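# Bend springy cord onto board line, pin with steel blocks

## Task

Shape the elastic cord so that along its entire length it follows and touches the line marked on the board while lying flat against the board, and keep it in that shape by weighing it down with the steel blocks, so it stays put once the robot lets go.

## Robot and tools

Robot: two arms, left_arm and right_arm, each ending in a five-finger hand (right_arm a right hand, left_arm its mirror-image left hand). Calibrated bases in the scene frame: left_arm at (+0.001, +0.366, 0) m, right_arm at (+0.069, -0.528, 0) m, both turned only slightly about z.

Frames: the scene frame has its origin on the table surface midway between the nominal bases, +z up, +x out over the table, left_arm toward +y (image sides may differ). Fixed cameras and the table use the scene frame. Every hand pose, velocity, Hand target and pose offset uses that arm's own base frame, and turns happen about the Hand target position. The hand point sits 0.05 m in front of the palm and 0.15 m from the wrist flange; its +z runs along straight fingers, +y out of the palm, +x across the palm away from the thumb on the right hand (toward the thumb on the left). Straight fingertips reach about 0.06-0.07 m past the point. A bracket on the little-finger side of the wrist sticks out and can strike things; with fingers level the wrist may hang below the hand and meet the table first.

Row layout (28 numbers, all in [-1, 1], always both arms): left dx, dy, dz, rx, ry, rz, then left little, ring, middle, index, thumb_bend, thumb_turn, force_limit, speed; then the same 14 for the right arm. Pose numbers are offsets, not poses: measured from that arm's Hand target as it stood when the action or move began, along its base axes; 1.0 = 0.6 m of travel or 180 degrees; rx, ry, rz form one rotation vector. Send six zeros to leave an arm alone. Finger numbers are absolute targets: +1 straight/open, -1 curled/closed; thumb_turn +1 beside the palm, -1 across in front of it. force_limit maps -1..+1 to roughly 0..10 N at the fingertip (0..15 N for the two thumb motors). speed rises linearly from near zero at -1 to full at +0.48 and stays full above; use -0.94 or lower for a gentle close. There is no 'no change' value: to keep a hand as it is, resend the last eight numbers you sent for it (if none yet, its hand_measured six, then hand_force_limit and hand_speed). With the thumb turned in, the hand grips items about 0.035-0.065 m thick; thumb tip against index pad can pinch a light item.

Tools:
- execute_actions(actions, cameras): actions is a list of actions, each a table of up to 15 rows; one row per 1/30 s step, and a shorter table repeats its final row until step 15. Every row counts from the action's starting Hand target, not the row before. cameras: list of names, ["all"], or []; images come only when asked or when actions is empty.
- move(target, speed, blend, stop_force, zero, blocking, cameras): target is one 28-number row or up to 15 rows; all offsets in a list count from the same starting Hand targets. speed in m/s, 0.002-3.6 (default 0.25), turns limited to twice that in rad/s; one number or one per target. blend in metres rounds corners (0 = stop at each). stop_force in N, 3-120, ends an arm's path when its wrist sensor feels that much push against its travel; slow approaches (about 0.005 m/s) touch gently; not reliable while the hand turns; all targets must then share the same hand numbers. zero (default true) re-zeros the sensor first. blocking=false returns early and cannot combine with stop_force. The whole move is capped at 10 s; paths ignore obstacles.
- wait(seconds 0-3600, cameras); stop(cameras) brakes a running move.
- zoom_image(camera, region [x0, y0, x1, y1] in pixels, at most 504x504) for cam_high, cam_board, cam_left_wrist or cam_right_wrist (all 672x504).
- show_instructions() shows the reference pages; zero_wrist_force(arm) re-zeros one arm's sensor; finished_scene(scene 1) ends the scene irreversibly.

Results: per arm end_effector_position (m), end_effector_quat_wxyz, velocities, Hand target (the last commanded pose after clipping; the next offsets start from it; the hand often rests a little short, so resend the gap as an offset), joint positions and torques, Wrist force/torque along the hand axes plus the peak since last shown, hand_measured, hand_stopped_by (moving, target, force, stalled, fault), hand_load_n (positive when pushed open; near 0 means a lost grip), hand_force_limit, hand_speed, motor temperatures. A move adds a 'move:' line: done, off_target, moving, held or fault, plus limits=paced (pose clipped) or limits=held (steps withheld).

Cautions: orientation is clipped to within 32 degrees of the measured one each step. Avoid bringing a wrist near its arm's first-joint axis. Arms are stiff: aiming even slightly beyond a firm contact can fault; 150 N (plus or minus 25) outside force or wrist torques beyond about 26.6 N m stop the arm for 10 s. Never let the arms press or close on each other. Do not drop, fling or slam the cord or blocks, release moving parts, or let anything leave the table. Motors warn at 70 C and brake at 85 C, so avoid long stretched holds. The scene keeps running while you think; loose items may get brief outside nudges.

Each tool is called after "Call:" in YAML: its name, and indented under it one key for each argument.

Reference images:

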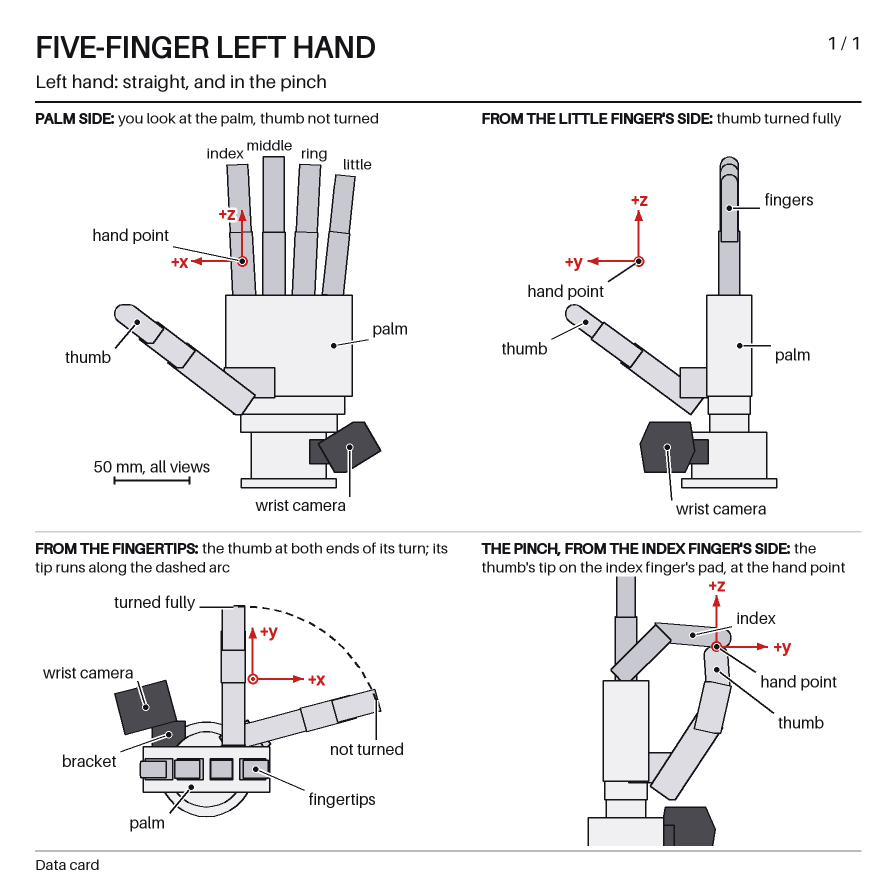

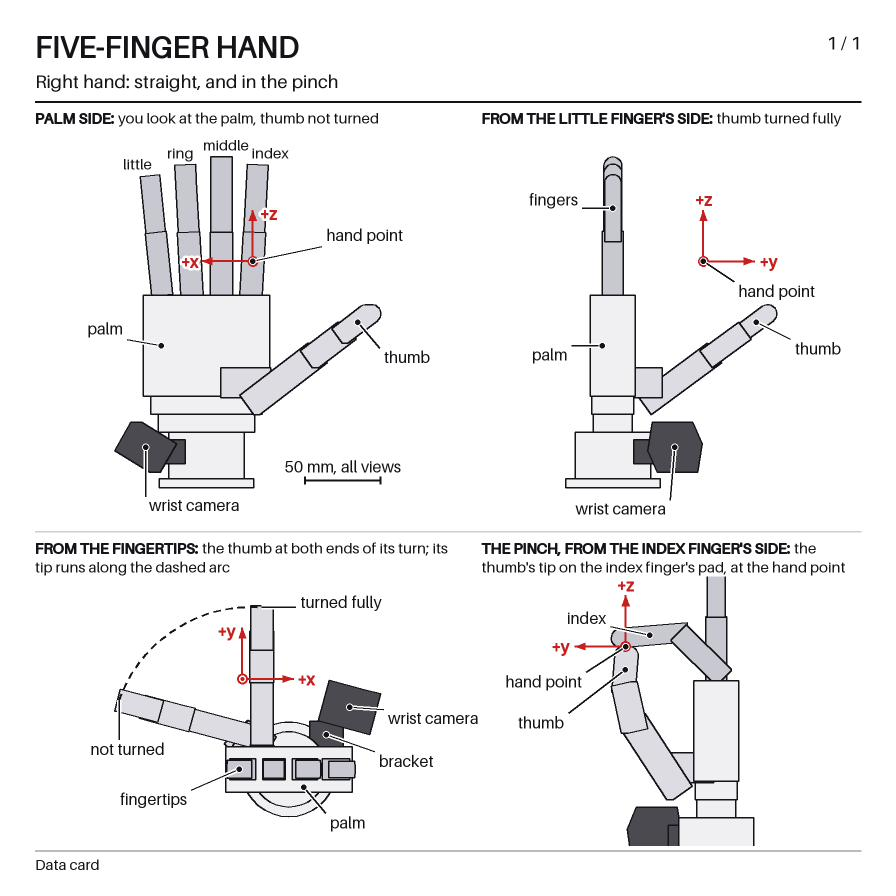

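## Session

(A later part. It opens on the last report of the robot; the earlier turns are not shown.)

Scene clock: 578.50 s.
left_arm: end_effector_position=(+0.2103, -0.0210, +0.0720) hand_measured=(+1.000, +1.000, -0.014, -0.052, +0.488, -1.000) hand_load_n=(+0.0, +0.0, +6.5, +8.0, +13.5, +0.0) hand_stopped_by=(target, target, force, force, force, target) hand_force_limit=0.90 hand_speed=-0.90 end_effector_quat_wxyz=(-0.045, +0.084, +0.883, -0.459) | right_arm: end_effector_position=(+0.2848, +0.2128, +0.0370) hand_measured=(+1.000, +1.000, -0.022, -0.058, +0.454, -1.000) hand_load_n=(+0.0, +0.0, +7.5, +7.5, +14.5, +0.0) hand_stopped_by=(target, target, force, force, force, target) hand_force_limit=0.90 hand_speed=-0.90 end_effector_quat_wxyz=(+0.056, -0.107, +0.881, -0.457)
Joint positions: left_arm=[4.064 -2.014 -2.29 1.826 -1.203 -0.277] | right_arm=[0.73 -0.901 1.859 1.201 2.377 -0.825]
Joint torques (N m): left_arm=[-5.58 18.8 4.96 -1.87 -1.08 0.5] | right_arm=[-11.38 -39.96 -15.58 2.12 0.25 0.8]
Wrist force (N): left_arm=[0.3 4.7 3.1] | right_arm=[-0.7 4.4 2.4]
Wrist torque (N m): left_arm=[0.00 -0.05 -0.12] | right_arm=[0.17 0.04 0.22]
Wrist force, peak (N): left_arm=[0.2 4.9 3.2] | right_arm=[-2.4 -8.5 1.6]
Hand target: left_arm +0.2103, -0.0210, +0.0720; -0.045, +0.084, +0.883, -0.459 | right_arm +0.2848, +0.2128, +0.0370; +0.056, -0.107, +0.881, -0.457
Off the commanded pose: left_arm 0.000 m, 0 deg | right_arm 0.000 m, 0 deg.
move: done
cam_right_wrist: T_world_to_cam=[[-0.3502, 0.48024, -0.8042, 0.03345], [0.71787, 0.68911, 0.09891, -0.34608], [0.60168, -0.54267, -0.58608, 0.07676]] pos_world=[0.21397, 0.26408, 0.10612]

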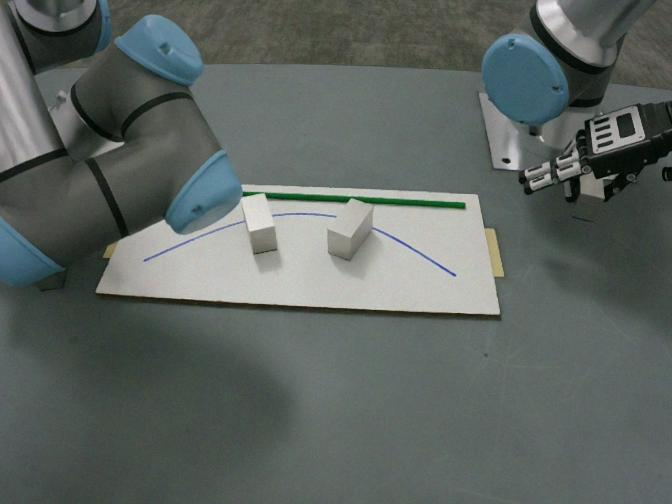

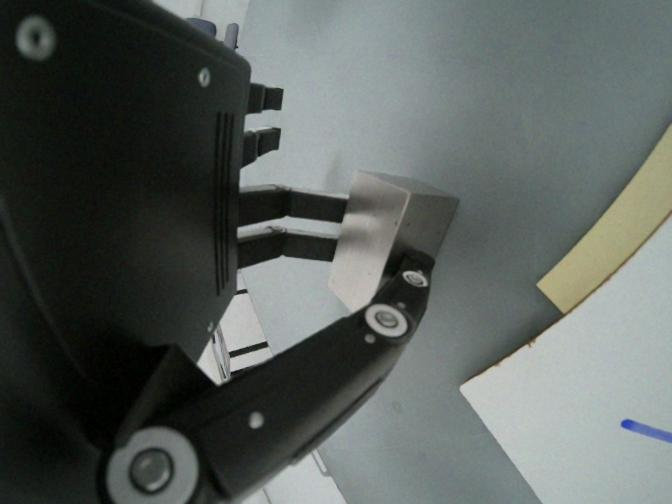

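Call:
move:
  target:
    - [0,0,0,0,0,0,1,1,-0.4,-0.4,0.42,-1,0.9,-0.9,0,0,0,0,0,0,1,1,0.35,0.35,0.8,-1,0.9,-0.8]
    - [0,0,0,0,0,0,1,1,-0.4,-0.4,0.42,-1,0.9,-0.9,-0.0088,-0.0022,0,0,0,0,1,1,0.35,0.35,0.8,-1,0.9,-0.8]
    - [0,0,0,0,0,0,1,1,-0.4,-0.4,0.42,-1,0.9,-0.9,-0.0088,-0.0022,0,0,0,0,1,1,0.35,0.35,0.5,-1,0.9,-0.8]
    - [0,0,0,0,0,0,1,1,-0.4,-0.4,0.42,-1,0.9,-0.9,-0.0088,-0.0022,0,0,0,0,1,1,-0.4,-0.4,0.5,-1,0.2,-0.92]
    - [0,0,0,0,0,0,1,1,-0.4,-0.4,0.42,-1,0.9,-0.9,-0.0088,-0.0022,0,0,0,0,1,1,-0.4,-0.4,0.42,-1,0.9,-0.9]
  speed: 0.03
  cameras: ["cam_right_wrist"]

Call:
zoom_image:
  camera: "cam_right_wrist"
  region: [330, 165, 480, 330]

Call:
move:
  target: [0,0,0,0,0,0,1,1,-0.4,-0.4,0.42,-1,0.9,-0.9,0,0,0.03,0,0,0,1,1,-0.4,-0.4,0.42,-1,0.9,-0.9]
  speed: 0.03
  cameras: ["cam_board","cam_right_wrist"]

Call:
zoom_image:
  camera: "cam_right_wrist"
  region: [330, 165, 480, 330]

Scene clock: 588.80 s.
left_arm: end_effector_position=(+0.2103, -0.0210, +0.0720) hand_measured=(+1.000, +1.000, -0.014, -0.052, +0.488, -1.000) hand_load_n=(+0.0, +0.0, +7.0, +8.0, +13.5, +0.0) hand_stopped_by=(target, target, force, force, force, target) hand_force_limit=0.90 hand_speed=-0.90 end_effector_quat_wxyz=(-0.045, +0.084, +0.883, -0.459) | right_arm: end_effector_position=(+0.2795, +0.2115, +0.0370) hand_measured=(+1.000, +1.000, -0.022, -0.058, +0.454, -1.000) hand_load_n=(+0.0, +0.0, +8.0, +7.5, +14.0, +0.0) hand_stopped_by=(target, target, force, force, force, target) hand_force_limit=0.90 hand_speed=-0.90 end_effector_quat_wxyz=(+0.056, -0.107, +0.881, -0.457)
Joint positions: left_arm=[4.064 -2.014 -2.29 1.826 -1.203 -0.277] | right_arm=[0.736 -0.906 1.872 1.198 2.374 -0.818]
Joint torques (N m): left_arm=[-3.6 18.08 5.15 -2.04 -0.96 1.17] | right_arm=[-7.52 -28.63 -16.51 2.74 0.72 -1.27]
Wrist force (N): left_arm=[0.5 4.8 3.1] | right_arm=[0.0 5.3 3.1]
Wrist torque (N m): left_arm=[0.02 -0.07 -0.13] | right_arm=[0.23 0.00 0.12]
Wrist force, peak (N): left_arm=[0.5 4.9 3.3] | right_arm=[1.1 -8.3 2.2]
Hand target: left_arm +0.2103, -0.0210, +0.0720; -0.045, +0.084, +0.883, -0.459 | right_arm +0.2795, +0.2115, +0.0370; +0.056, -0.107, +0.881, -0.457
Off the commanded pose: left_arm 0.000 m, 0 deg | right_arm 0.000 m, 0 deg.
move: done
cam_right_wrist: T_world_to_cam=[[-0.3502, 0.48024, -0.8042, 0.03222], [0.71787, 0.68911, 0.09891, -0.34137], [0.60168, -0.54267, -0.58608, 0.07924]] pos_world=[0.20867, 0.26278, 0.10612]

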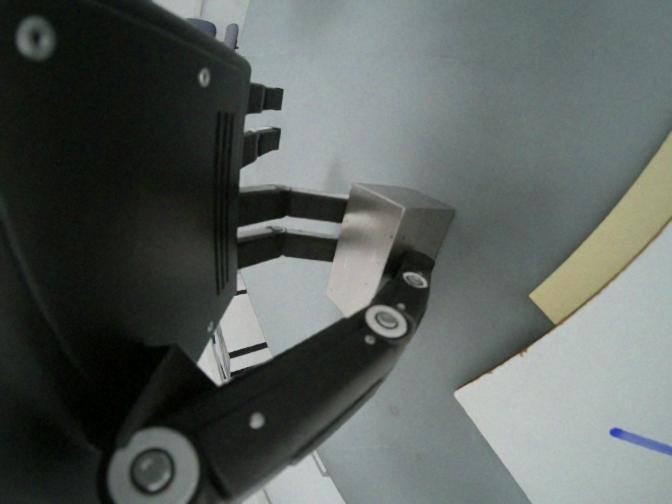

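Scaled by 3.055 from the camera's image (finer frame: 960x720).

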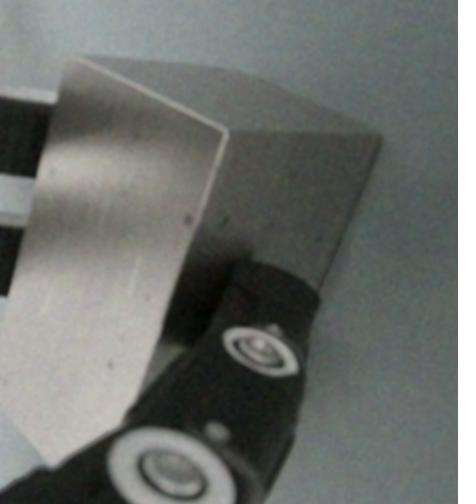

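Scene clock: 589.67 s.
left_arm: end_effector_position=(+0.2103, -0.0210, +0.0720) hand_measured=(+1.000, +1.000, -0.014, -0.052, +0.488, -1.000) hand_load_n=(+0.0, +0.0, +6.5, +8.0, +13.5, +0.0) hand_stopped_by=(target, target, force, force, force, target) hand_force_limit=0.90 hand_speed=-0.90 end_effector_quat_wxyz=(-0.045, +0.084, +0.883, -0.459) | right_arm: end_effector_position=(+0.2796, +0.2115, +0.0552) hand_measured=(+1.000, +1.000, -0.022, -0.058, +0.454, -1.000) hand_load_n=(+0.0, +0.0, +8.0, +7.5, +14.0, +0.0) hand_stopped_by=(target, target, force, force, force, target) hand_force_limit=0.90 hand_speed=-0.90 end_effector_quat_wxyz=(+0.056, -0.107, +0.881, -0.457) end_effector_velocity=(+0.000, +0.000, -0.002) end_effector_angular_velocity=(+0.001, -0.002, +0.000)
Joint positions: left_arm=[4.064 -2.014 -2.29 1.826 -1.203 -0.277] | right_arm=[0.736 -0.943 1.869 1.237 2.374 -0.818]
Joint velocities: left_arm=[within noise] | right_arm=[0 0.004 0 -0.005 0 0.001]
Joint torques (N m): left_arm=[-2.36 18.48 4.96 -1.97 -1.15 1.15] | right_arm=[-5.01 -28.27 -13.54 1.57 2.96 -1.2]
Wrist force (N): left_arm=[0.1 4.6 3.2] | right_arm=[0.1 5.4 3.8]
Wrist torque (N m): left_arm=[-0.02 -0.02 -0.14] | right_arm=[0.19 -0.03 0.12]
Wrist force, peak (N): left_arm=[0.5 4.9 2.9] | right_arm=[-0.1 6.2 4.1]
Hand target: left_arm +0.2103, -0.0210, +0.0720; -0.045, +0.084, +0.883, -0.459 | right_arm +0.2795, +0.2115, +0.0550; +0.056, -0.107, +0.881, -0.457
Off the commanded pose: left_arm 0.000 m, 0 deg | right_arm 0.000 m, 0 deg.
move: done
cam_right_wrist: T_world_to_cam=[[-0.35012, 0.48028, -0.80421, 0.04675], [0.71786, 0.68911, 0.09901, -0.34318], [0.60175, -0.54264, -0.58604, 0.08983]] pos_world=[0.20867, 0.26278, 0.12422]

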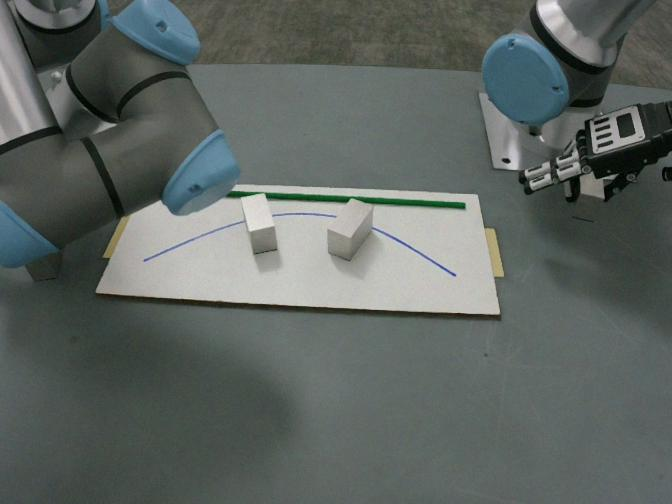

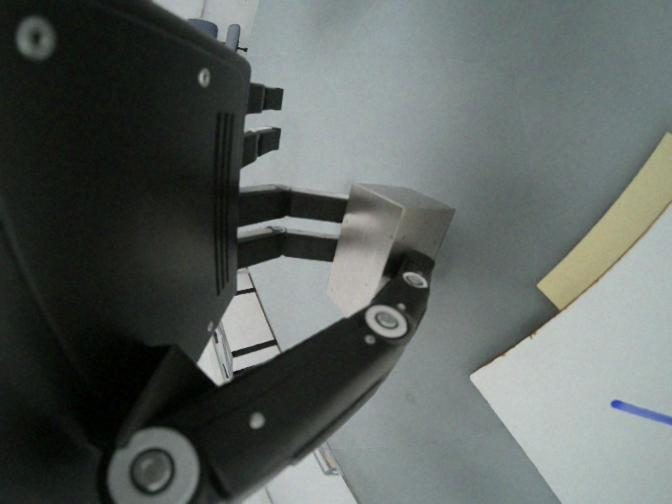

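Scaled by 3.055 from the camera's image (finer frame: 960x720).

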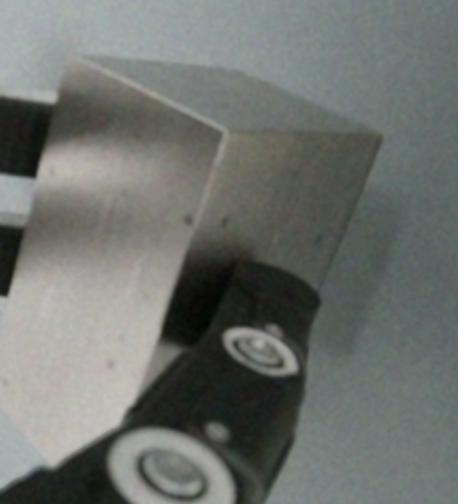

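Call:
move:
  target: [-0.092,-0.2912,0.0333,0,0,-0.1433,1,1,-0.4,-0.4,0.42,-1,0.9,-0.9,-0.3275,0.1923,0.0617,0,0,0.1252,1,1,-0.4,-0.4,0.42,-1,0.9,-0.9]
  speed: 0.12
  cameras: ["all"]

Scene clock: 602.97 s.
left_arm: end_effector_position=(+0.1551, -0.1957, +0.0920) hand_measured=(+1.000, +1.000, -0.014, -0.052, +0.488, -1.000) hand_load_n=(+0.0, +0.0, +6.5, +8.0, +13.5, +0.0) hand_stopped_by=(target, target, force, force, force, target) hand_force_limit=0.90 hand_speed=-0.90 end_effector_quat_wxyz=(-0.146, +0.279, +0.842, -0.437) | right_arm: end_effector_position=(+0.0831, +0.3268, +0.0920) hand_measured=(+1.000, +1.000, -0.022, -0.058, +0.454, -1.000) hand_load_n=(+0.0, +0.0, +7.5, +7.5, +14.0, +0.0) hand_stopped_by=(target, target, force, force, force, target) hand_force_limit=0.90 hand_speed=-0.90 end_effector_quat_wxyz=(+0.144, -0.277, +0.843, -0.437)
Joint positions: left_arm=[3.345 -1.927 -2.308 1.847 -0.997 -0.473] | right_arm=[1.363 -0.966 1.819 1.475 2.227 -0.572]
Joint torques (N m): left_arm=[-10 19.65 3.78 -1.39 1.21 -0.64] | right_arm=[9.45 -49.01 -13.03 3.66 2.19 -0.77]
Wrist force (N): left_arm=[0.0 4.4 3.0] | right_arm=[0.0 5.6 3.5]
Wrist torque (N m): left_arm=[-0.01 -0.12 -0.17] | right_arm=[0.25 -0.01 0.19]
Wrist force, peak (N): left_arm=[0.4 6.2 1.6] | right_arm=[-1.8 4.7 5.0]
Hand target: left_arm +0.1551, -0.1957, +0.0920; -0.146, +0.279, +0.842, -0.437 | right_arm +0.0830, +0.3268, +0.0921; +0.144, -0.277, +0.843, -0.437
Off the commanded pose: left_arm 0.000 m, 0 deg | right_arm 0.000 m, 0 deg.
move: done
cam_left_wrist: T_world_to_cam=[[-0.51349, -0.23196, 0.82615, -0.04624], [-0.3529, 0.93467, 0.04309, 0.23825], [-0.78217, -0.26942, -0.56181, 0.23408]] pos_world=[0.24342, -0.17034, 0.15944]
cam_right_wrist: T_world_to_cam=[[-0.50747, 0.30931, -0.80424, 0.0211], [0.39906, 0.91159, 0.09879, -0.33146], [0.76369, -0.27081, -0.58604, 0.18992]] pos_world=[-0.00206, 0.34706, 0.16102]

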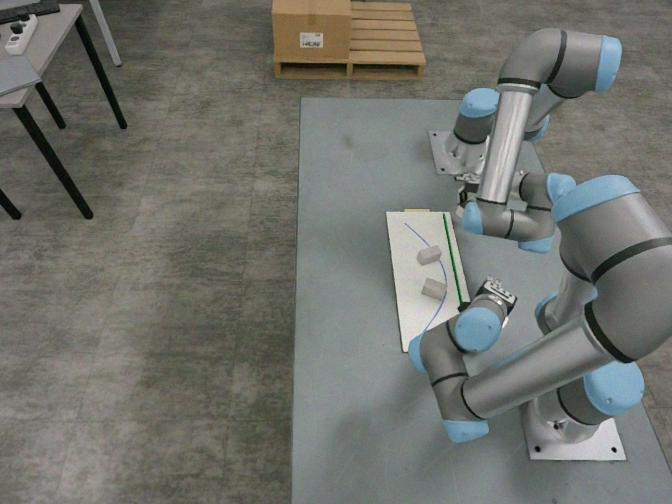

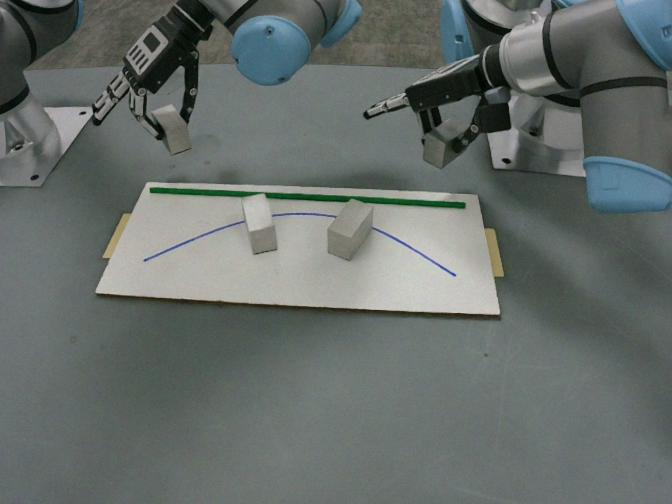

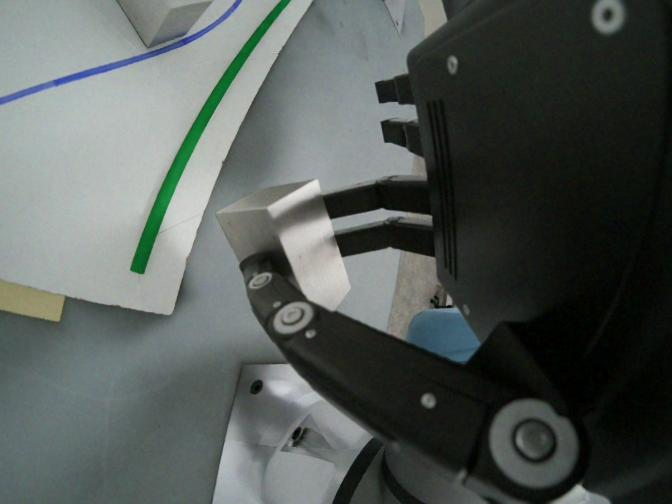

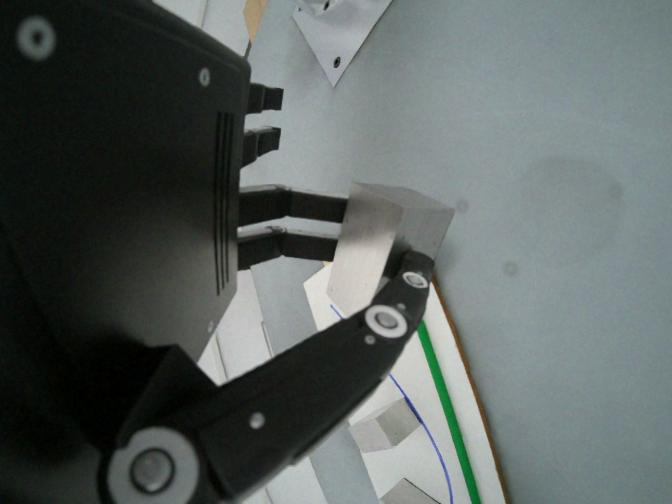

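Call:
zoom_image:
  camera: "cam_board"
  region: [90, 60, 250, 180]

Call:
zoom_image:
  camera: "cam_board"
  region: [370, 70, 530, 220]

Scaled by 3.150.

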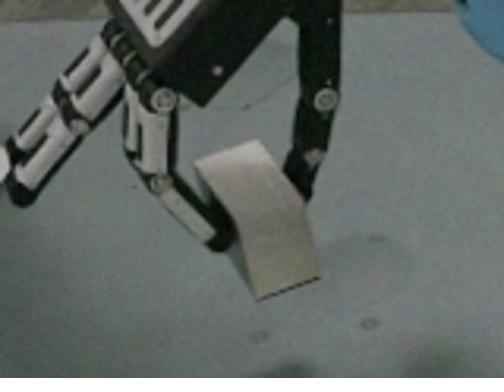

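Scaled by 3.150.

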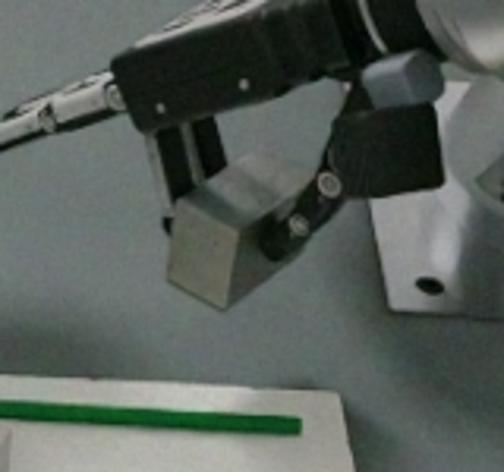

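Call:
move:
  target: [0,0,-0.0792,0,0,-0.009,1,1,-0.4,-0.4,0.42,-1,0.9,-0.9,0,0,-0.0777,0,0,0.0035,1,1,-0.4,-0.4,0.42,-1,0.9,-0.9]
  speed: 0.04
  cameras: ["cam_board"]

Call:
zoom_image:
  camera: "cam_board"
  region: [120, 130, 220, 230]

Call:
zoom_image:
  camera: "cam_board"
  region: [400, 130, 500, 230]

Scene clock: 613.00 s.
left_arm: end_effector_position=(+0.1551, -0.1957, +0.0445) hand_measured=(+1.000, +1.000, -0.014, -0.052, +0.488, -1.000) hand_load_n=(+0.0, +0.0, +7.0, +8.0, +13.5, +0.0) hand_stopped_by=(target, target, force, force, force, target) hand_force_limit=0.90 hand_speed=-0.90 end_effector_quat_wxyz=(-0.152, +0.291, +0.838, -0.435) | right_arm: end_effector_position=(+0.0830, +0.3268, +0.0454) hand_measured=(+1.000, +1.000, -0.022, -0.058, +0.454, -1.000) hand_load_n=(-0.5, +0.0, +7.5, +7.5, +14.0, +0.0) hand_stopped_by=(target, target, force, force, force, target) hand_force_limit=0.90 hand_speed=-0.90 end_effector_quat_wxyz=(+0.146, -0.281, +0.842, -0.437)
Joint positions: left_arm=[3.329 -2.073 -2.306 1.986 -1.006 -0.463] | right_arm=[1.366 -0.88 1.831 1.372 2.233 -0.58]
Joint torques (N m): left_arm=[2.46 36.35 4.69 -5.85 0.92 -0.73] | right_arm=[8.75 -48.96 -11.96 4.22 1.76 -0.27]
Wrist force (N): left_arm=[0.0 4.3 3.0] | right_arm=[-0.3 5.6 3.5]
Wrist torque (N m): left_arm=[-0.03 -0.11 -0.19] | right_arm=[0.24 0.09 0.17]
Wrist force, peak (N): left_arm=[-0.2 5.0 3.6] | right_arm=[-0.2 6.2 4.0]
Hand target: left_arm +0.1551, -0.1957, +0.0445; -0.152, +0.291, +0.838, -0.435 | right_arm +0.0830, +0.3268, +0.0454; +0.146, -0.281, +0.842, -0.437
Off the commanded pose: left_arm 0.000 m, 0 deg | right_arm 0.000 m, 0 deg.
move: done

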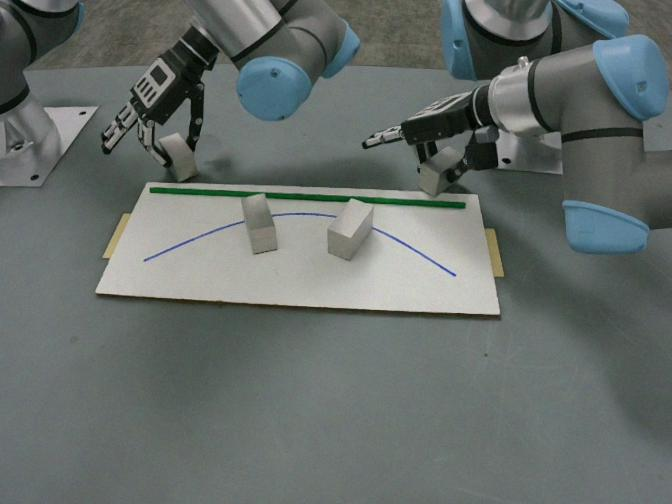

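Scaled by 5.040.

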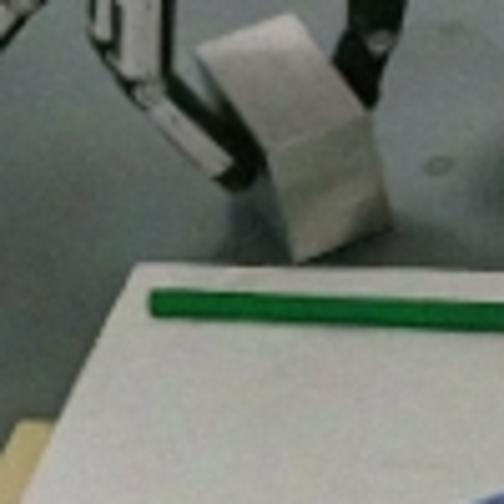

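Scaled by 5.040.

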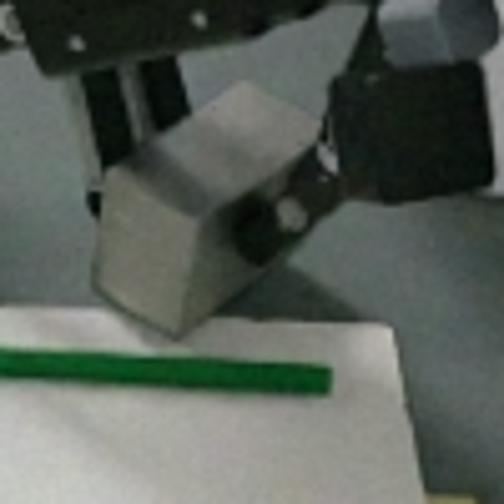

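Call:
move:
  target: [0.0683,0.0031,0,0,0,0,1,1,-0.4,-0.4,0.42,-1,0.9,-0.9,0.1,0.0012,0,0,0,0,1,1,-0.4,-0.4,0.42,-1,0.9,-0.9]
  speed: 0.04
  stop_force: 12
  cameras: ["cam_board"]

Call:
zoom_image:
  camera: "cam_board"
  region: [130, 150, 310, 285]

Call:
zoom_image:
  camera: "cam_board"
  region: [310, 150, 490, 285]

Scene clock: 622.23 s.
left_arm: end_effector_position=(+0.1961, -0.1939, +0.0445) hand_measured=(+1.000, +1.000, -0.014, -0.052, +0.488, -1.000) hand_load_n=(+0.0, +0.0, +6.5, +8.0, +13.5, +0.0) hand_stopped_by=(target, target, force, force, force, target) hand_force_limit=0.90 hand_speed=-0.90 end_effector_quat_wxyz=(-0.152, +0.291, +0.838, -0.435) | right_arm: end_effector_position=(+0.1430, +0.3276, +0.0454) hand_measured=(+1.000, +1.000, -0.022, -0.058, +0.454, -1.000) hand_load_n=(+0.0, +0.0, +7.5, +7.5, +14.5, +0.0) hand_stopped_by=(target, target, force, force, force, target) hand_force_limit=0.90 hand_speed=-0.90 end_effector_quat_wxyz=(+0.146, -0.281, +0.842, -0.437)
Joint positions: left_arm=[3.31 -2.119 -2.187 1.921 -0.992 -0.479] | right_arm=[1.23 -0.886 1.817 1.305 2.321 -0.716]
Joint torques (N m): left_arm=[8.31 41.39 -0.98 -1.3 -0.98 0.93] | right_arm=[11.16 -46.89 -4.85 4.21 -0.19 -0.57]
Wrist force (N): left_arm=[-0.1 4.2 3.3] | right_arm=[0.3 5.8 3.9]
Wrist torque (N m): left_arm=[-0.04 -0.08 -0.10] | right_arm=[0.25 -0.02 0.07]
Wrist force, peak (N): left_arm=[-0.5 4.9 3.2] | right_arm=[0.3 5.8 3.9]
Hand target: left_arm +0.1961, -0.1939, +0.0445; -0.152, +0.291, +0.838, -0.435 | right_arm +0.1430, +0.3276, +0.0454; +0.146, -0.281, +0.842, -0.437
Off the commanded pose: left_arm 0.000 m, 0 deg | right_arm 0.000 m, 0 deg.
move: done

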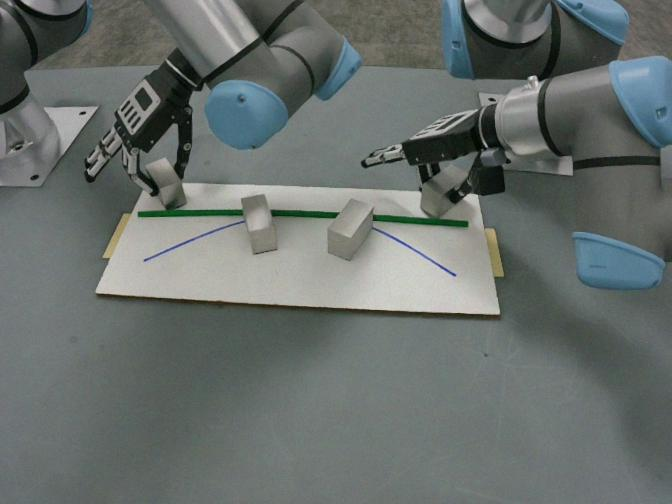

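Scaled by 2.800.

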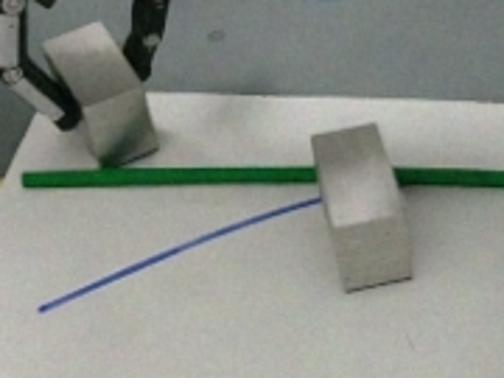

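Scaled by 2.800.

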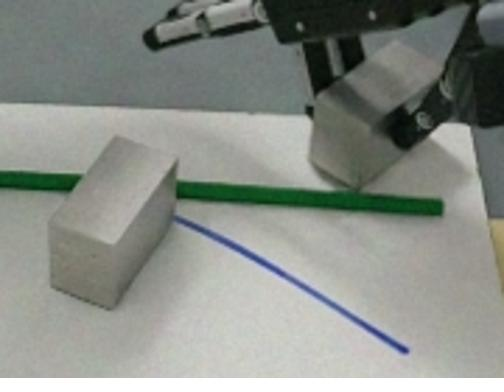

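Call:
move:
  target:
    - [0,0,0,0,0,0,1,1,-0.4,-0.4,0.42,-1,0.9,-0.9,-0.025,-0.0003,0,0,0,0,1,1,-0.4,-0.4,0.42,-1,0.9,-0.9]
    - [0,0,0,0,0,0,1,1,-0.4,-0.4,0.42,-1,0.9,-0.9,-0.0235,-0.1203,0,0,0,0,1,1,-0.4,-0.4,0.42,-1,0.9,-0.9]
    - [0,0,0,0,0,0,1,1,-0.4,-0.4,0.42,-1,0.9,-0.9,0.0482,-0.1195,0,0,0,0,1,1,-0.4,-0.4,0.42,-1,0.9,-0.9]
  speed: 0.06
  blend: [0.003,0.005,0]
  cameras: ["cam_board"]

Call:
zoom_image:
  camera: "cam_board"
  region: [70, 160, 190, 250]

Scene clock: 633.97 s.
left_arm: end_effector_position=(+0.1961, -0.1939, +0.0445) hand_measured=(+1.000, +1.000, -0.014, -0.052, +0.488, -1.000) hand_load_n=(+0.0, +0.0, +6.5, +8.0, +13.5, +0.5) hand_stopped_by=(target, target, force, force, force, target) hand_force_limit=0.90 hand_speed=-0.90 end_effector_quat_wxyz=(-0.152, +0.291, +0.838, -0.435) | right_arm: end_effector_position=(+0.1720, +0.2559, +0.0455) hand_measured=(+1.000, +1.000, -0.022, -0.058, +0.454, -1.000) hand_load_n=(+0.0, +0.0, +8.0, +7.0, +14.0, +0.0) hand_stopped_by=(target, target, force, force, force, target) hand_force_limit=0.90 hand_speed=-0.90 end_effector_quat_wxyz=(+0.146, -0.281, +0.842, -0.437)
Joint positions: left_arm=[3.31 -2.119 -2.187 1.921 -0.992 -0.479] | right_arm=[1.088 -1 2.015 1.102 2.402 -0.882]
Joint torques (N m): left_arm=[8.64 42.56 -0.75 -1.83 -0.99 0.82] | right_arm=[4.31 -39.41 -2.68 3.48 0.66 -0.23]
Wrist force (N): left_arm=[0.2 4.5 3.3] | right_arm=[-0.3 5.4 3.3]
Wrist torque (N m): left_arm=[0.00 -0.12 -0.09] | right_arm=[0.25 0.04 0.06]
Wrist force, peak (N): left_arm=[0.0 4.6 3.7] | right_arm=[-0.1 5.8 4.0]
Hand target: left_arm +0.1961, -0.1939, +0.0445; -0.152, +0.291, +0.838, -0.435 | right_arm +0.1719, +0.2559, +0.0454; +0.146, -0.281, +0.842, -0.437
Off the commanded pose: left_arm 0.000 m, 0 deg | right_arm 0.000 m, 0 deg.
move: done

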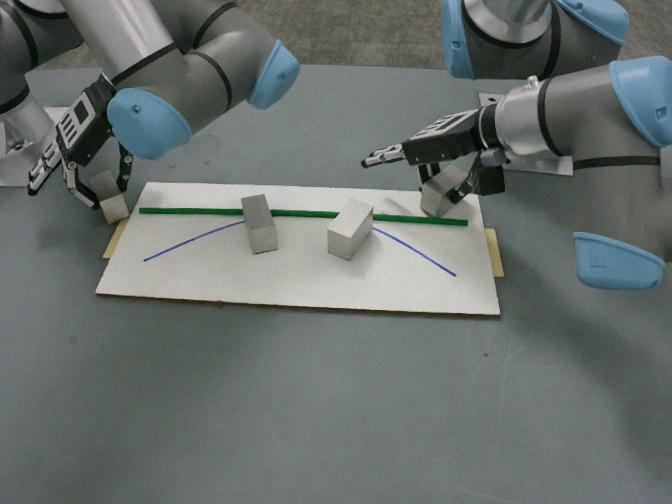

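Scaled by 4.200.

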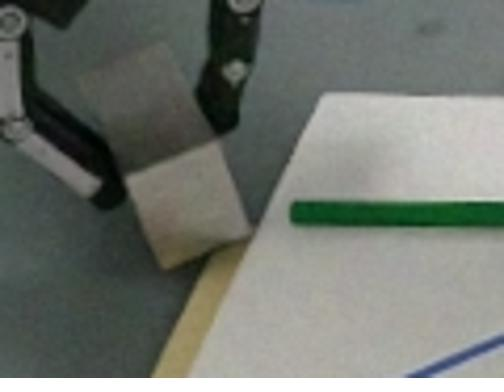

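Call:
move:
  target:
    - [0,0,0,0,0,0,1,1,-0.4,-0.4,0.42,-1,0.9,-0.9,-0.0137,0,0,0,0,0,1,1,-0.4,-0.4,0.42,-1,0.9,-0.9]
    - [0,0,0,0,0,0,1,1,-0.4,-0.4,0.42,-1,0.9,-0.9,-0.0137,0.0292,0,0,0,0,1,1,-0.4,-0.4,0.42,-1,0.9,-0.9]
  speed: 0.03
  cameras: ["cam_board"]

Call:
zoom_image:
  camera: "cam_board"
  region: [70, 160, 190, 250]

Call:
zoom_image:
  camera: "cam_board"
  region: [370, 160, 490, 250]

Scene clock: 639.37 s.
left_arm: end_effector_position=(+0.1961, -0.1939, +0.0445) hand_measured=(+1.000, +1.000, -0.014, -0.052, +0.488, -1.000) hand_load_n=(+0.0, +0.0, +7.0, +8.0, +13.5, +0.5) hand_stopped_by=(target, target, force, force, force, target) hand_force_limit=0.90 hand_speed=-0.90 end_effector_quat_wxyz=(-0.152, +0.291, +0.838, -0.435) | right_arm: end_effector_position=(+0.1636, +0.2734, +0.0454) hand_measured=(+1.000, +1.000, -0.022, -0.058, +0.454, -1.000) hand_load_n=(+0.0, -0.5, +7.5, +7.5, +14.0, +0.0) hand_stopped_by=(target, target, force, force, force, target) hand_force_limit=0.90 hand_speed=-0.90 end_effector_quat_wxyz=(+0.146, -0.281, +0.842, -0.437)
Joint positions: left_arm=[3.31 -2.119 -2.187 1.921 -0.992 -0.479] | right_arm=[1.13 -0.972 1.97 1.156 2.379 -0.83]
Joint torques (N m): left_arm=[8.24 41.16 -1.04 -1.91 -0.97 0.64] | right_arm=[-13.45 -43.53 -3.1 2 3.09 -1.85]
Wrist force (N): left_arm=[0.0 4.4 3.4] | right_arm=[0.2 5.2 3.4]
Wrist torque (N m): left_arm=[-0.01 -0.08 -0.11] | right_arm=[0.18 -0.02 0.08]
Wrist force, peak (N): left_arm=[-0.2 4.7 3.5] | right_arm=[-0.4 5.6 3.7]
Hand target: left_arm +0.1961, -0.1939, +0.0445; -0.152, +0.291, +0.838, -0.435 | right_arm +0.1637, +0.2734, +0.0454; +0.146, -0.281, +0.842, -0.437
Off the commanded pose: left_arm 0.000 m, 0 deg | right_arm 0.000 m, 0 deg.
move: done

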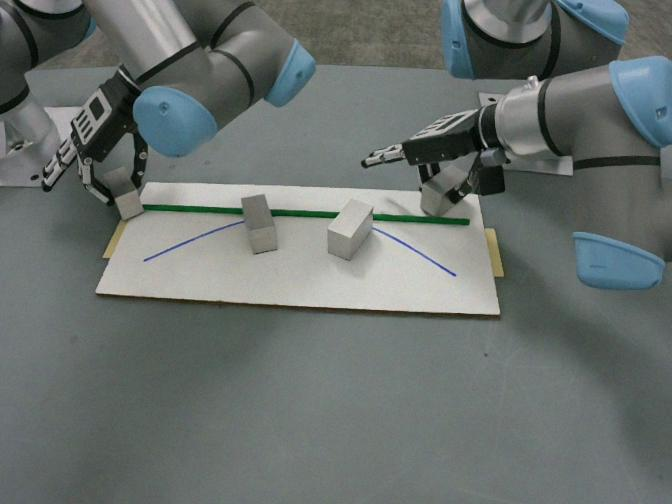

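Scaled by 4.200.

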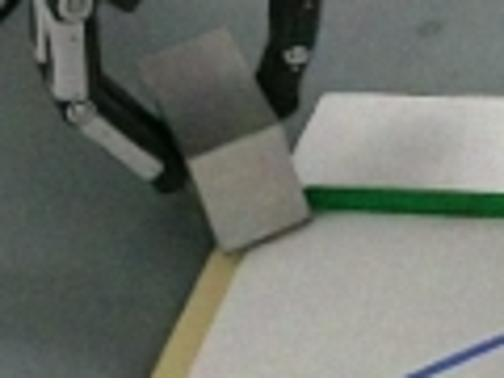

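Scaled by 4.200.

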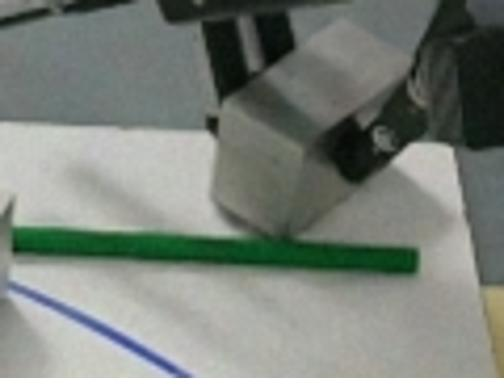

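Call:
move:
  target:
    - [0,0,0,0,0,0,1,1,-0.4,-0.4,0.42,-1,0.9,-0.9,0,-0.01,0,0,0,0,1,1,-0.4,-0.4,0.42,-1,0.9,-0.9]
    - [0,0,0,0,0,0,1,1,-0.4,-0.4,0.42,-1,0.9,-0.9,-0.0167,-0.01,0,0,0,0,1,1,-0.4,-0.4,0.42,-1,0.9,-0.9]
    - [0,0,0,0,0,0,1,1,-0.4,-0.4,0.42,-1,0.9,-0.9,-0.0167,0.015,0,0,0,0,1,1,-0.4,-0.4,0.42,-1,0.9,-0.9]
  speed: 0.03
  cameras: ["cam_board"]

Call:
zoom_image:
  camera: "cam_board"
  region: [110, 160, 230, 250]

Call:
zoom_image:
  camera: "cam_board"
  region: [370, 160, 490, 250]

Scene clock: 647.90 s.
left_arm: end_effector_position=(+0.1961, -0.1939, +0.0445) hand_measured=(+1.000, +1.000, -0.014, -0.052, +0.488, -1.000) hand_load_n=(+0.0, -0.5, +7.0, +8.0, +13.5, +0.5) hand_stopped_by=(target, target, force, force, force, target) hand_force_limit=0.90 hand_speed=-0.90 end_effector_quat_wxyz=(-0.152, +0.291, +0.838, -0.435) | right_arm: end_effector_position=(+0.1536, +0.2824, +0.0454) hand_measured=(+1.000, +1.000, -0.022, -0.058, +0.454, -1.000) hand_load_n=(+0.0, +0.0, +8.0, +7.0, +14.0, +0.0) hand_stopped_by=(target, target, force, force, force, target) hand_force_limit=0.90 hand_speed=-0.90 end_effector_quat_wxyz=(+0.146, -0.281, +0.842, -0.437)
Joint positions: left_arm=[3.31 -2.119 -2.187 1.921 -0.992 -0.479] | right_arm=[1.165 -0.957 1.95 1.191 2.36 -0.789]
Joint torques (N m): left_arm=[7.64 41.3 -1.31 -2.12 -0.95 0.74] | right_arm=[-11.8 -45.16 -0.82 2.06 2.79 -1.68]
Wrist force (N): left_arm=[0.1 4.4 3.2] | right_arm=[0.5 5.3 3.7]
Wrist torque (N m): left_arm=[0.00 -0.11 -0.10] | right_arm=[0.19 -0.07 0.09]
Wrist force, peak (N): left_arm=[0.0 4.7 3.4] | right_arm=[0.0 5.7 3.6]
Hand target: left_arm +0.1961, -0.1939, +0.0445; -0.152, +0.291, +0.838, -0.435 | right_arm +0.1537, +0.2824, +0.0454; +0.146, -0.281, +0.842, -0.437
Off the commanded pose: left_arm 0.000 m, 0 deg | right_arm 0.000 m, 0 deg.
move: done

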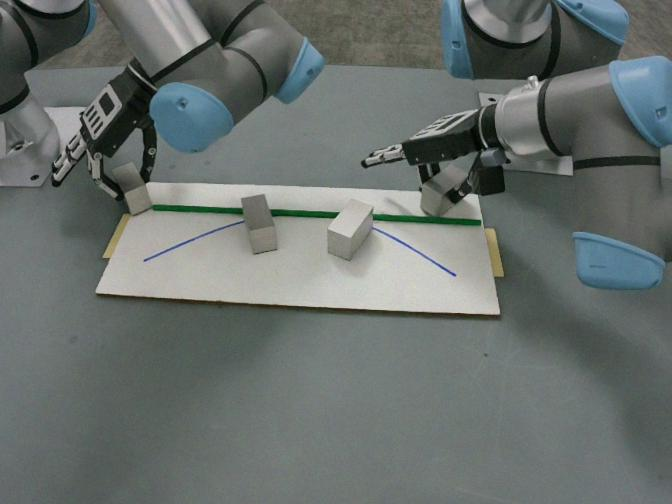

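Scaled by 4.200.

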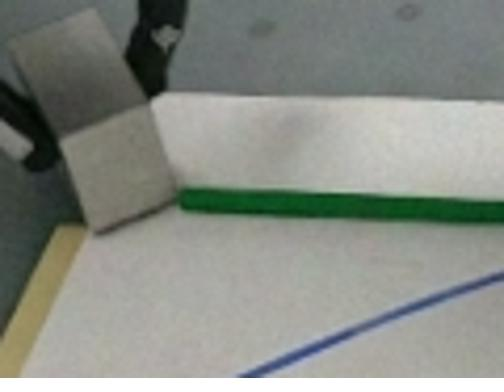

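Scaled by 4.200.

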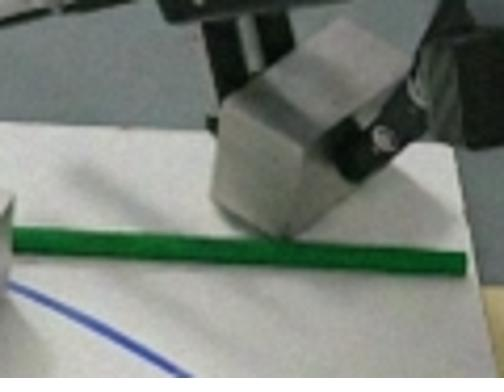

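Call:
move:
  target:
    - [-0.0333,-0.0015,0,0,0,0,1,1,-0.4,-0.4,0.42,-1,0.9,-0.9,0,-0.05,0,0,0,0,1,1,-0.4,-0.4,0.42,-1,0.9,-0.9]
    - [-0.0401,0.1466,0,0,0,0,1,1,-0.4,-0.4,0.42,-1,0.9,-0.9,0,-0.05,0,0,0,0,1,1,-0.4,-0.4,0.42,-1,0.9,-0.9]
    - [0.0386,0.1503,0,0,0,0,1,1,-0.4,-0.4,0.42,-1,0.9,-0.9,0,-0.05,0,0,0,0,1,1,-0.4,-0.4,0.42,-1,0.9,-0.9]
  speed: 0.06
  blend: [0.003,0.005,0]
  cameras: ["cam_board"]

Call:
zoom_image:
  camera: "cam_board"
  region: [430, 160, 550, 250]

Call:
zoom_image:
  camera: "cam_board"
  region: [110, 160, 230, 250]

Scene clock: 659.07 s.
left_arm: end_effector_position=(+0.2191, -0.1037, +0.0445) hand_measured=(+1.000, +1.000, -0.014, -0.052, +0.488, -1.000) hand_load_n=(+0.0, +0.0, +7.0, +8.0, +13.5, +0.0) hand_stopped_by=(target, target, force, force, force, target) hand_force_limit=0.90 hand_speed=-0.90 end_effector_quat_wxyz=(-0.152, +0.291, +0.838, -0.435) | right_arm: end_effector_position=(+0.1537, +0.2524, +0.0454) hand_measured=(+1.000, +1.000, -0.022, -0.058, +0.454, -1.000) hand_load_n=(+0.0, +0.0, +7.5, +7.5, +14.5, +0.0) hand_stopped_by=(target, target, force, force, force, target) hand_force_limit=0.90 hand_speed=-0.90 end_effector_quat_wxyz=(+0.146, -0.281, +0.842, -0.437)
Joint positions: left_arm=[3.562 -2.143 -2.164 1.835 -1.184 -0.292] | right_arm=[1.13 -1.003 2.038 1.12 2.379 -0.83]
Joint torques (N m): left_arm=[10.56 40.68 8.53 -1.88 -1.16 0.89] | right_arm=[10.79 -22.54 -3.01 2 0.04 1.55]
Wrist force (N): left_arm=[0.5 4.4 3.2] | right_arm=[0.1 5.3 3.6]
Wrist torque (N m): left_arm=[0.00 -0.10 -0.07] | right_arm=[0.19 -0.04 0.14]
Wrist force, peak (N): left_arm=[-0.5 5.2 2.7] | right_arm=[-0.1 6.0 3.5]
Hand target: left_arm +0.2192, -0.1037, +0.0445; -0.152, +0.291, +0.838, -0.435 | right_arm +0.1537, +0.2524, +0.0454; +0.146, -0.281, +0.842, -0.437
Off the commanded pose: left_arm 0.000 m, 0 deg | right_arm 0.000 m, 0 deg.
move: done

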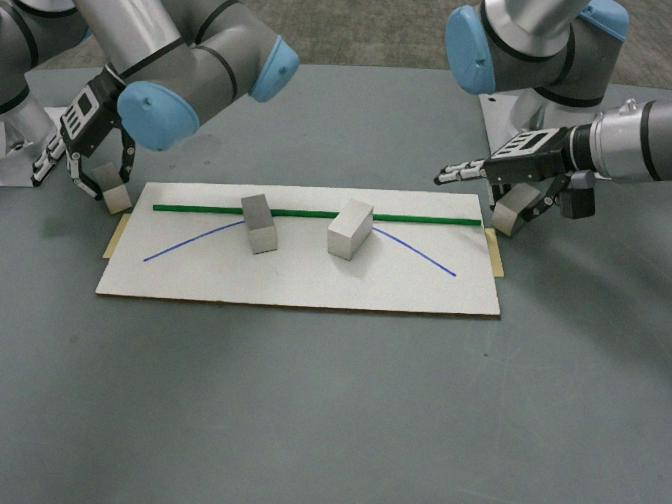

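Scaled by 4.200.

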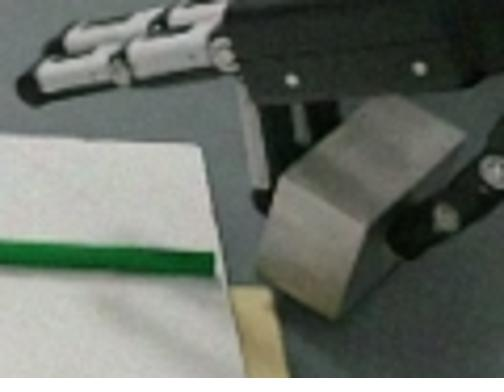

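Scaled by 4.200.

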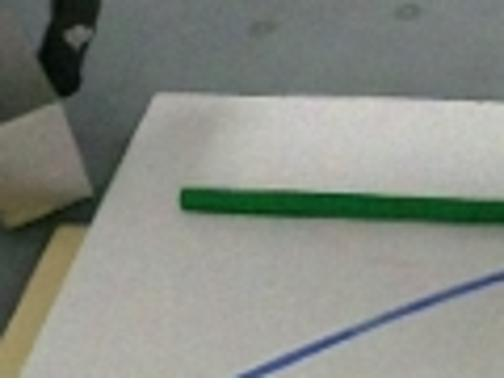

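Call:
move:
  target:
    - [-0.0058,-0.0003,0,0,0,0,1,1,-0.4,-0.4,0.42,-1,0.9,-0.9,0,0,0,0,0,0,1,1,-0.4,-0.4,0.42,-1,0.9,-0.9]
    - [-0.0045,-0.0342,0,0,0,0,1,1,-0.4,-0.4,0.42,-1,0.9,-0.9,0,0,0,0,0,0,1,1,-0.4,-0.4,0.42,-1,0.9,-0.9]
  speed: 0.03
  cameras: ["cam_board"]

Call:
zoom_image:
  camera: "cam_board"
  region: [430, 160, 550, 250]

Call:
zoom_image:
  camera: "cam_board"
  region: [110, 160, 230, 250]

Scene clock: 663.33 s.
left_arm: end_effector_position=(+0.2166, -0.1243, +0.0445) hand_measured=(+1.000, +1.000, -0.014, -0.052, +0.488, -1.000) hand_load_n=(+0.0, +0.0, +6.5, +8.0, +13.5, +0.0) hand_stopped_by=(target, target, force, force, force, target) hand_force_limit=0.90 hand_speed=-0.90 end_effector_quat_wxyz=(-0.152, +0.291, +0.838, -0.435) end_effector_velocity=(+0.000, +0.003, +0.000) end_effector_angular_velocity=(+0.002, -0.003, -0.002) | right_arm: end_effector_position=(+0.1537, +0.2524, +0.0454) hand_measured=(+1.000, +1.000, -0.022, -0.058, +0.454, -1.000) hand_load_n=(-0.5, +0.0, +7.5, +7.5, +14.0, +0.0) hand_stopped_by=(target, target, force, force, force, target) hand_force_limit=0.90 hand_speed=-0.90 end_effector_quat_wxyz=(+0.146, -0.281, +0.842, -0.437)
Joint positions: left_arm=[3.507 -2.139 -2.169 1.851 -1.141 -0.331] | right_arm=[1.13 -1.003 2.038 1.12 2.379 -0.83]
Joint velocities: left_arm=[0.008 0.001 0 0 -0.008 0.006] | right_arm=[within noise]
Joint torques (N m): left_arm=[11.82 37.2 5.36 -3.71 -1.43 0.95] | right_arm=[11.61 -22.73 -2.93 1.89 0.42 1.47]
Wrist force (N): left_arm=[0.8 4.4 3.2] | right_arm=[0.0 5.4 3.4]
Wrist torque (N m): left_arm=[-0.01 -0.15 -0.06] | right_arm=[0.22 -0.01 0.13]
Wrist force, peak (N): left_arm=[0.7 4.7 3.4] | right_arm=[-0.1 5.8 3.5]
Hand target: left_arm +0.2165, -0.1242, +0.0445; -0.152, +0.291, +0.838, -0.435 | right_arm +0.1537, +0.2524, +0.0454; +0.146, -0.281, +0.842, -0.437
Off the commanded pose: left_arm 0.000 m, 0 deg | right_arm 0.000 m, 0 deg.
move: done

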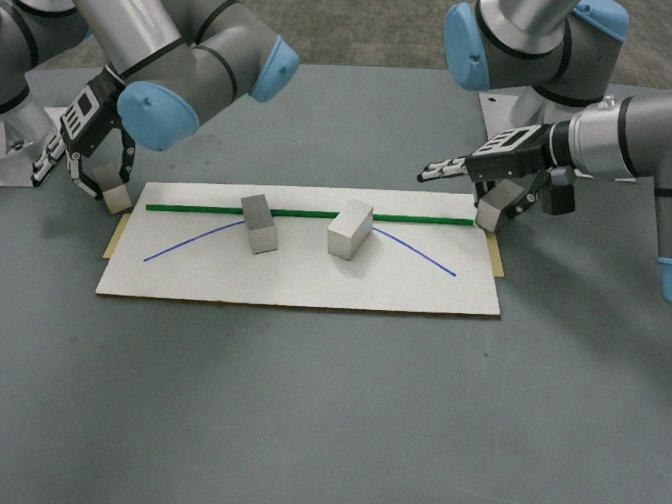

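Scaled by 4.200.

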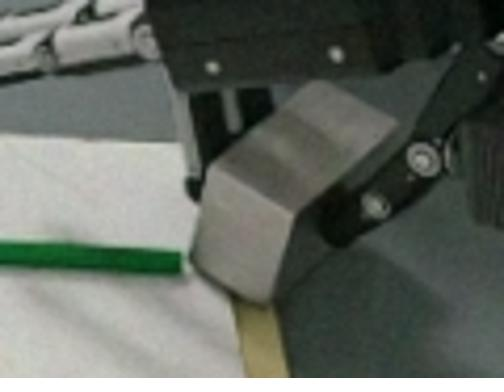

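Scaled by 4.200.

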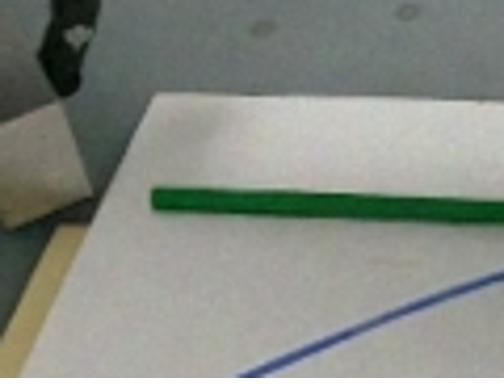

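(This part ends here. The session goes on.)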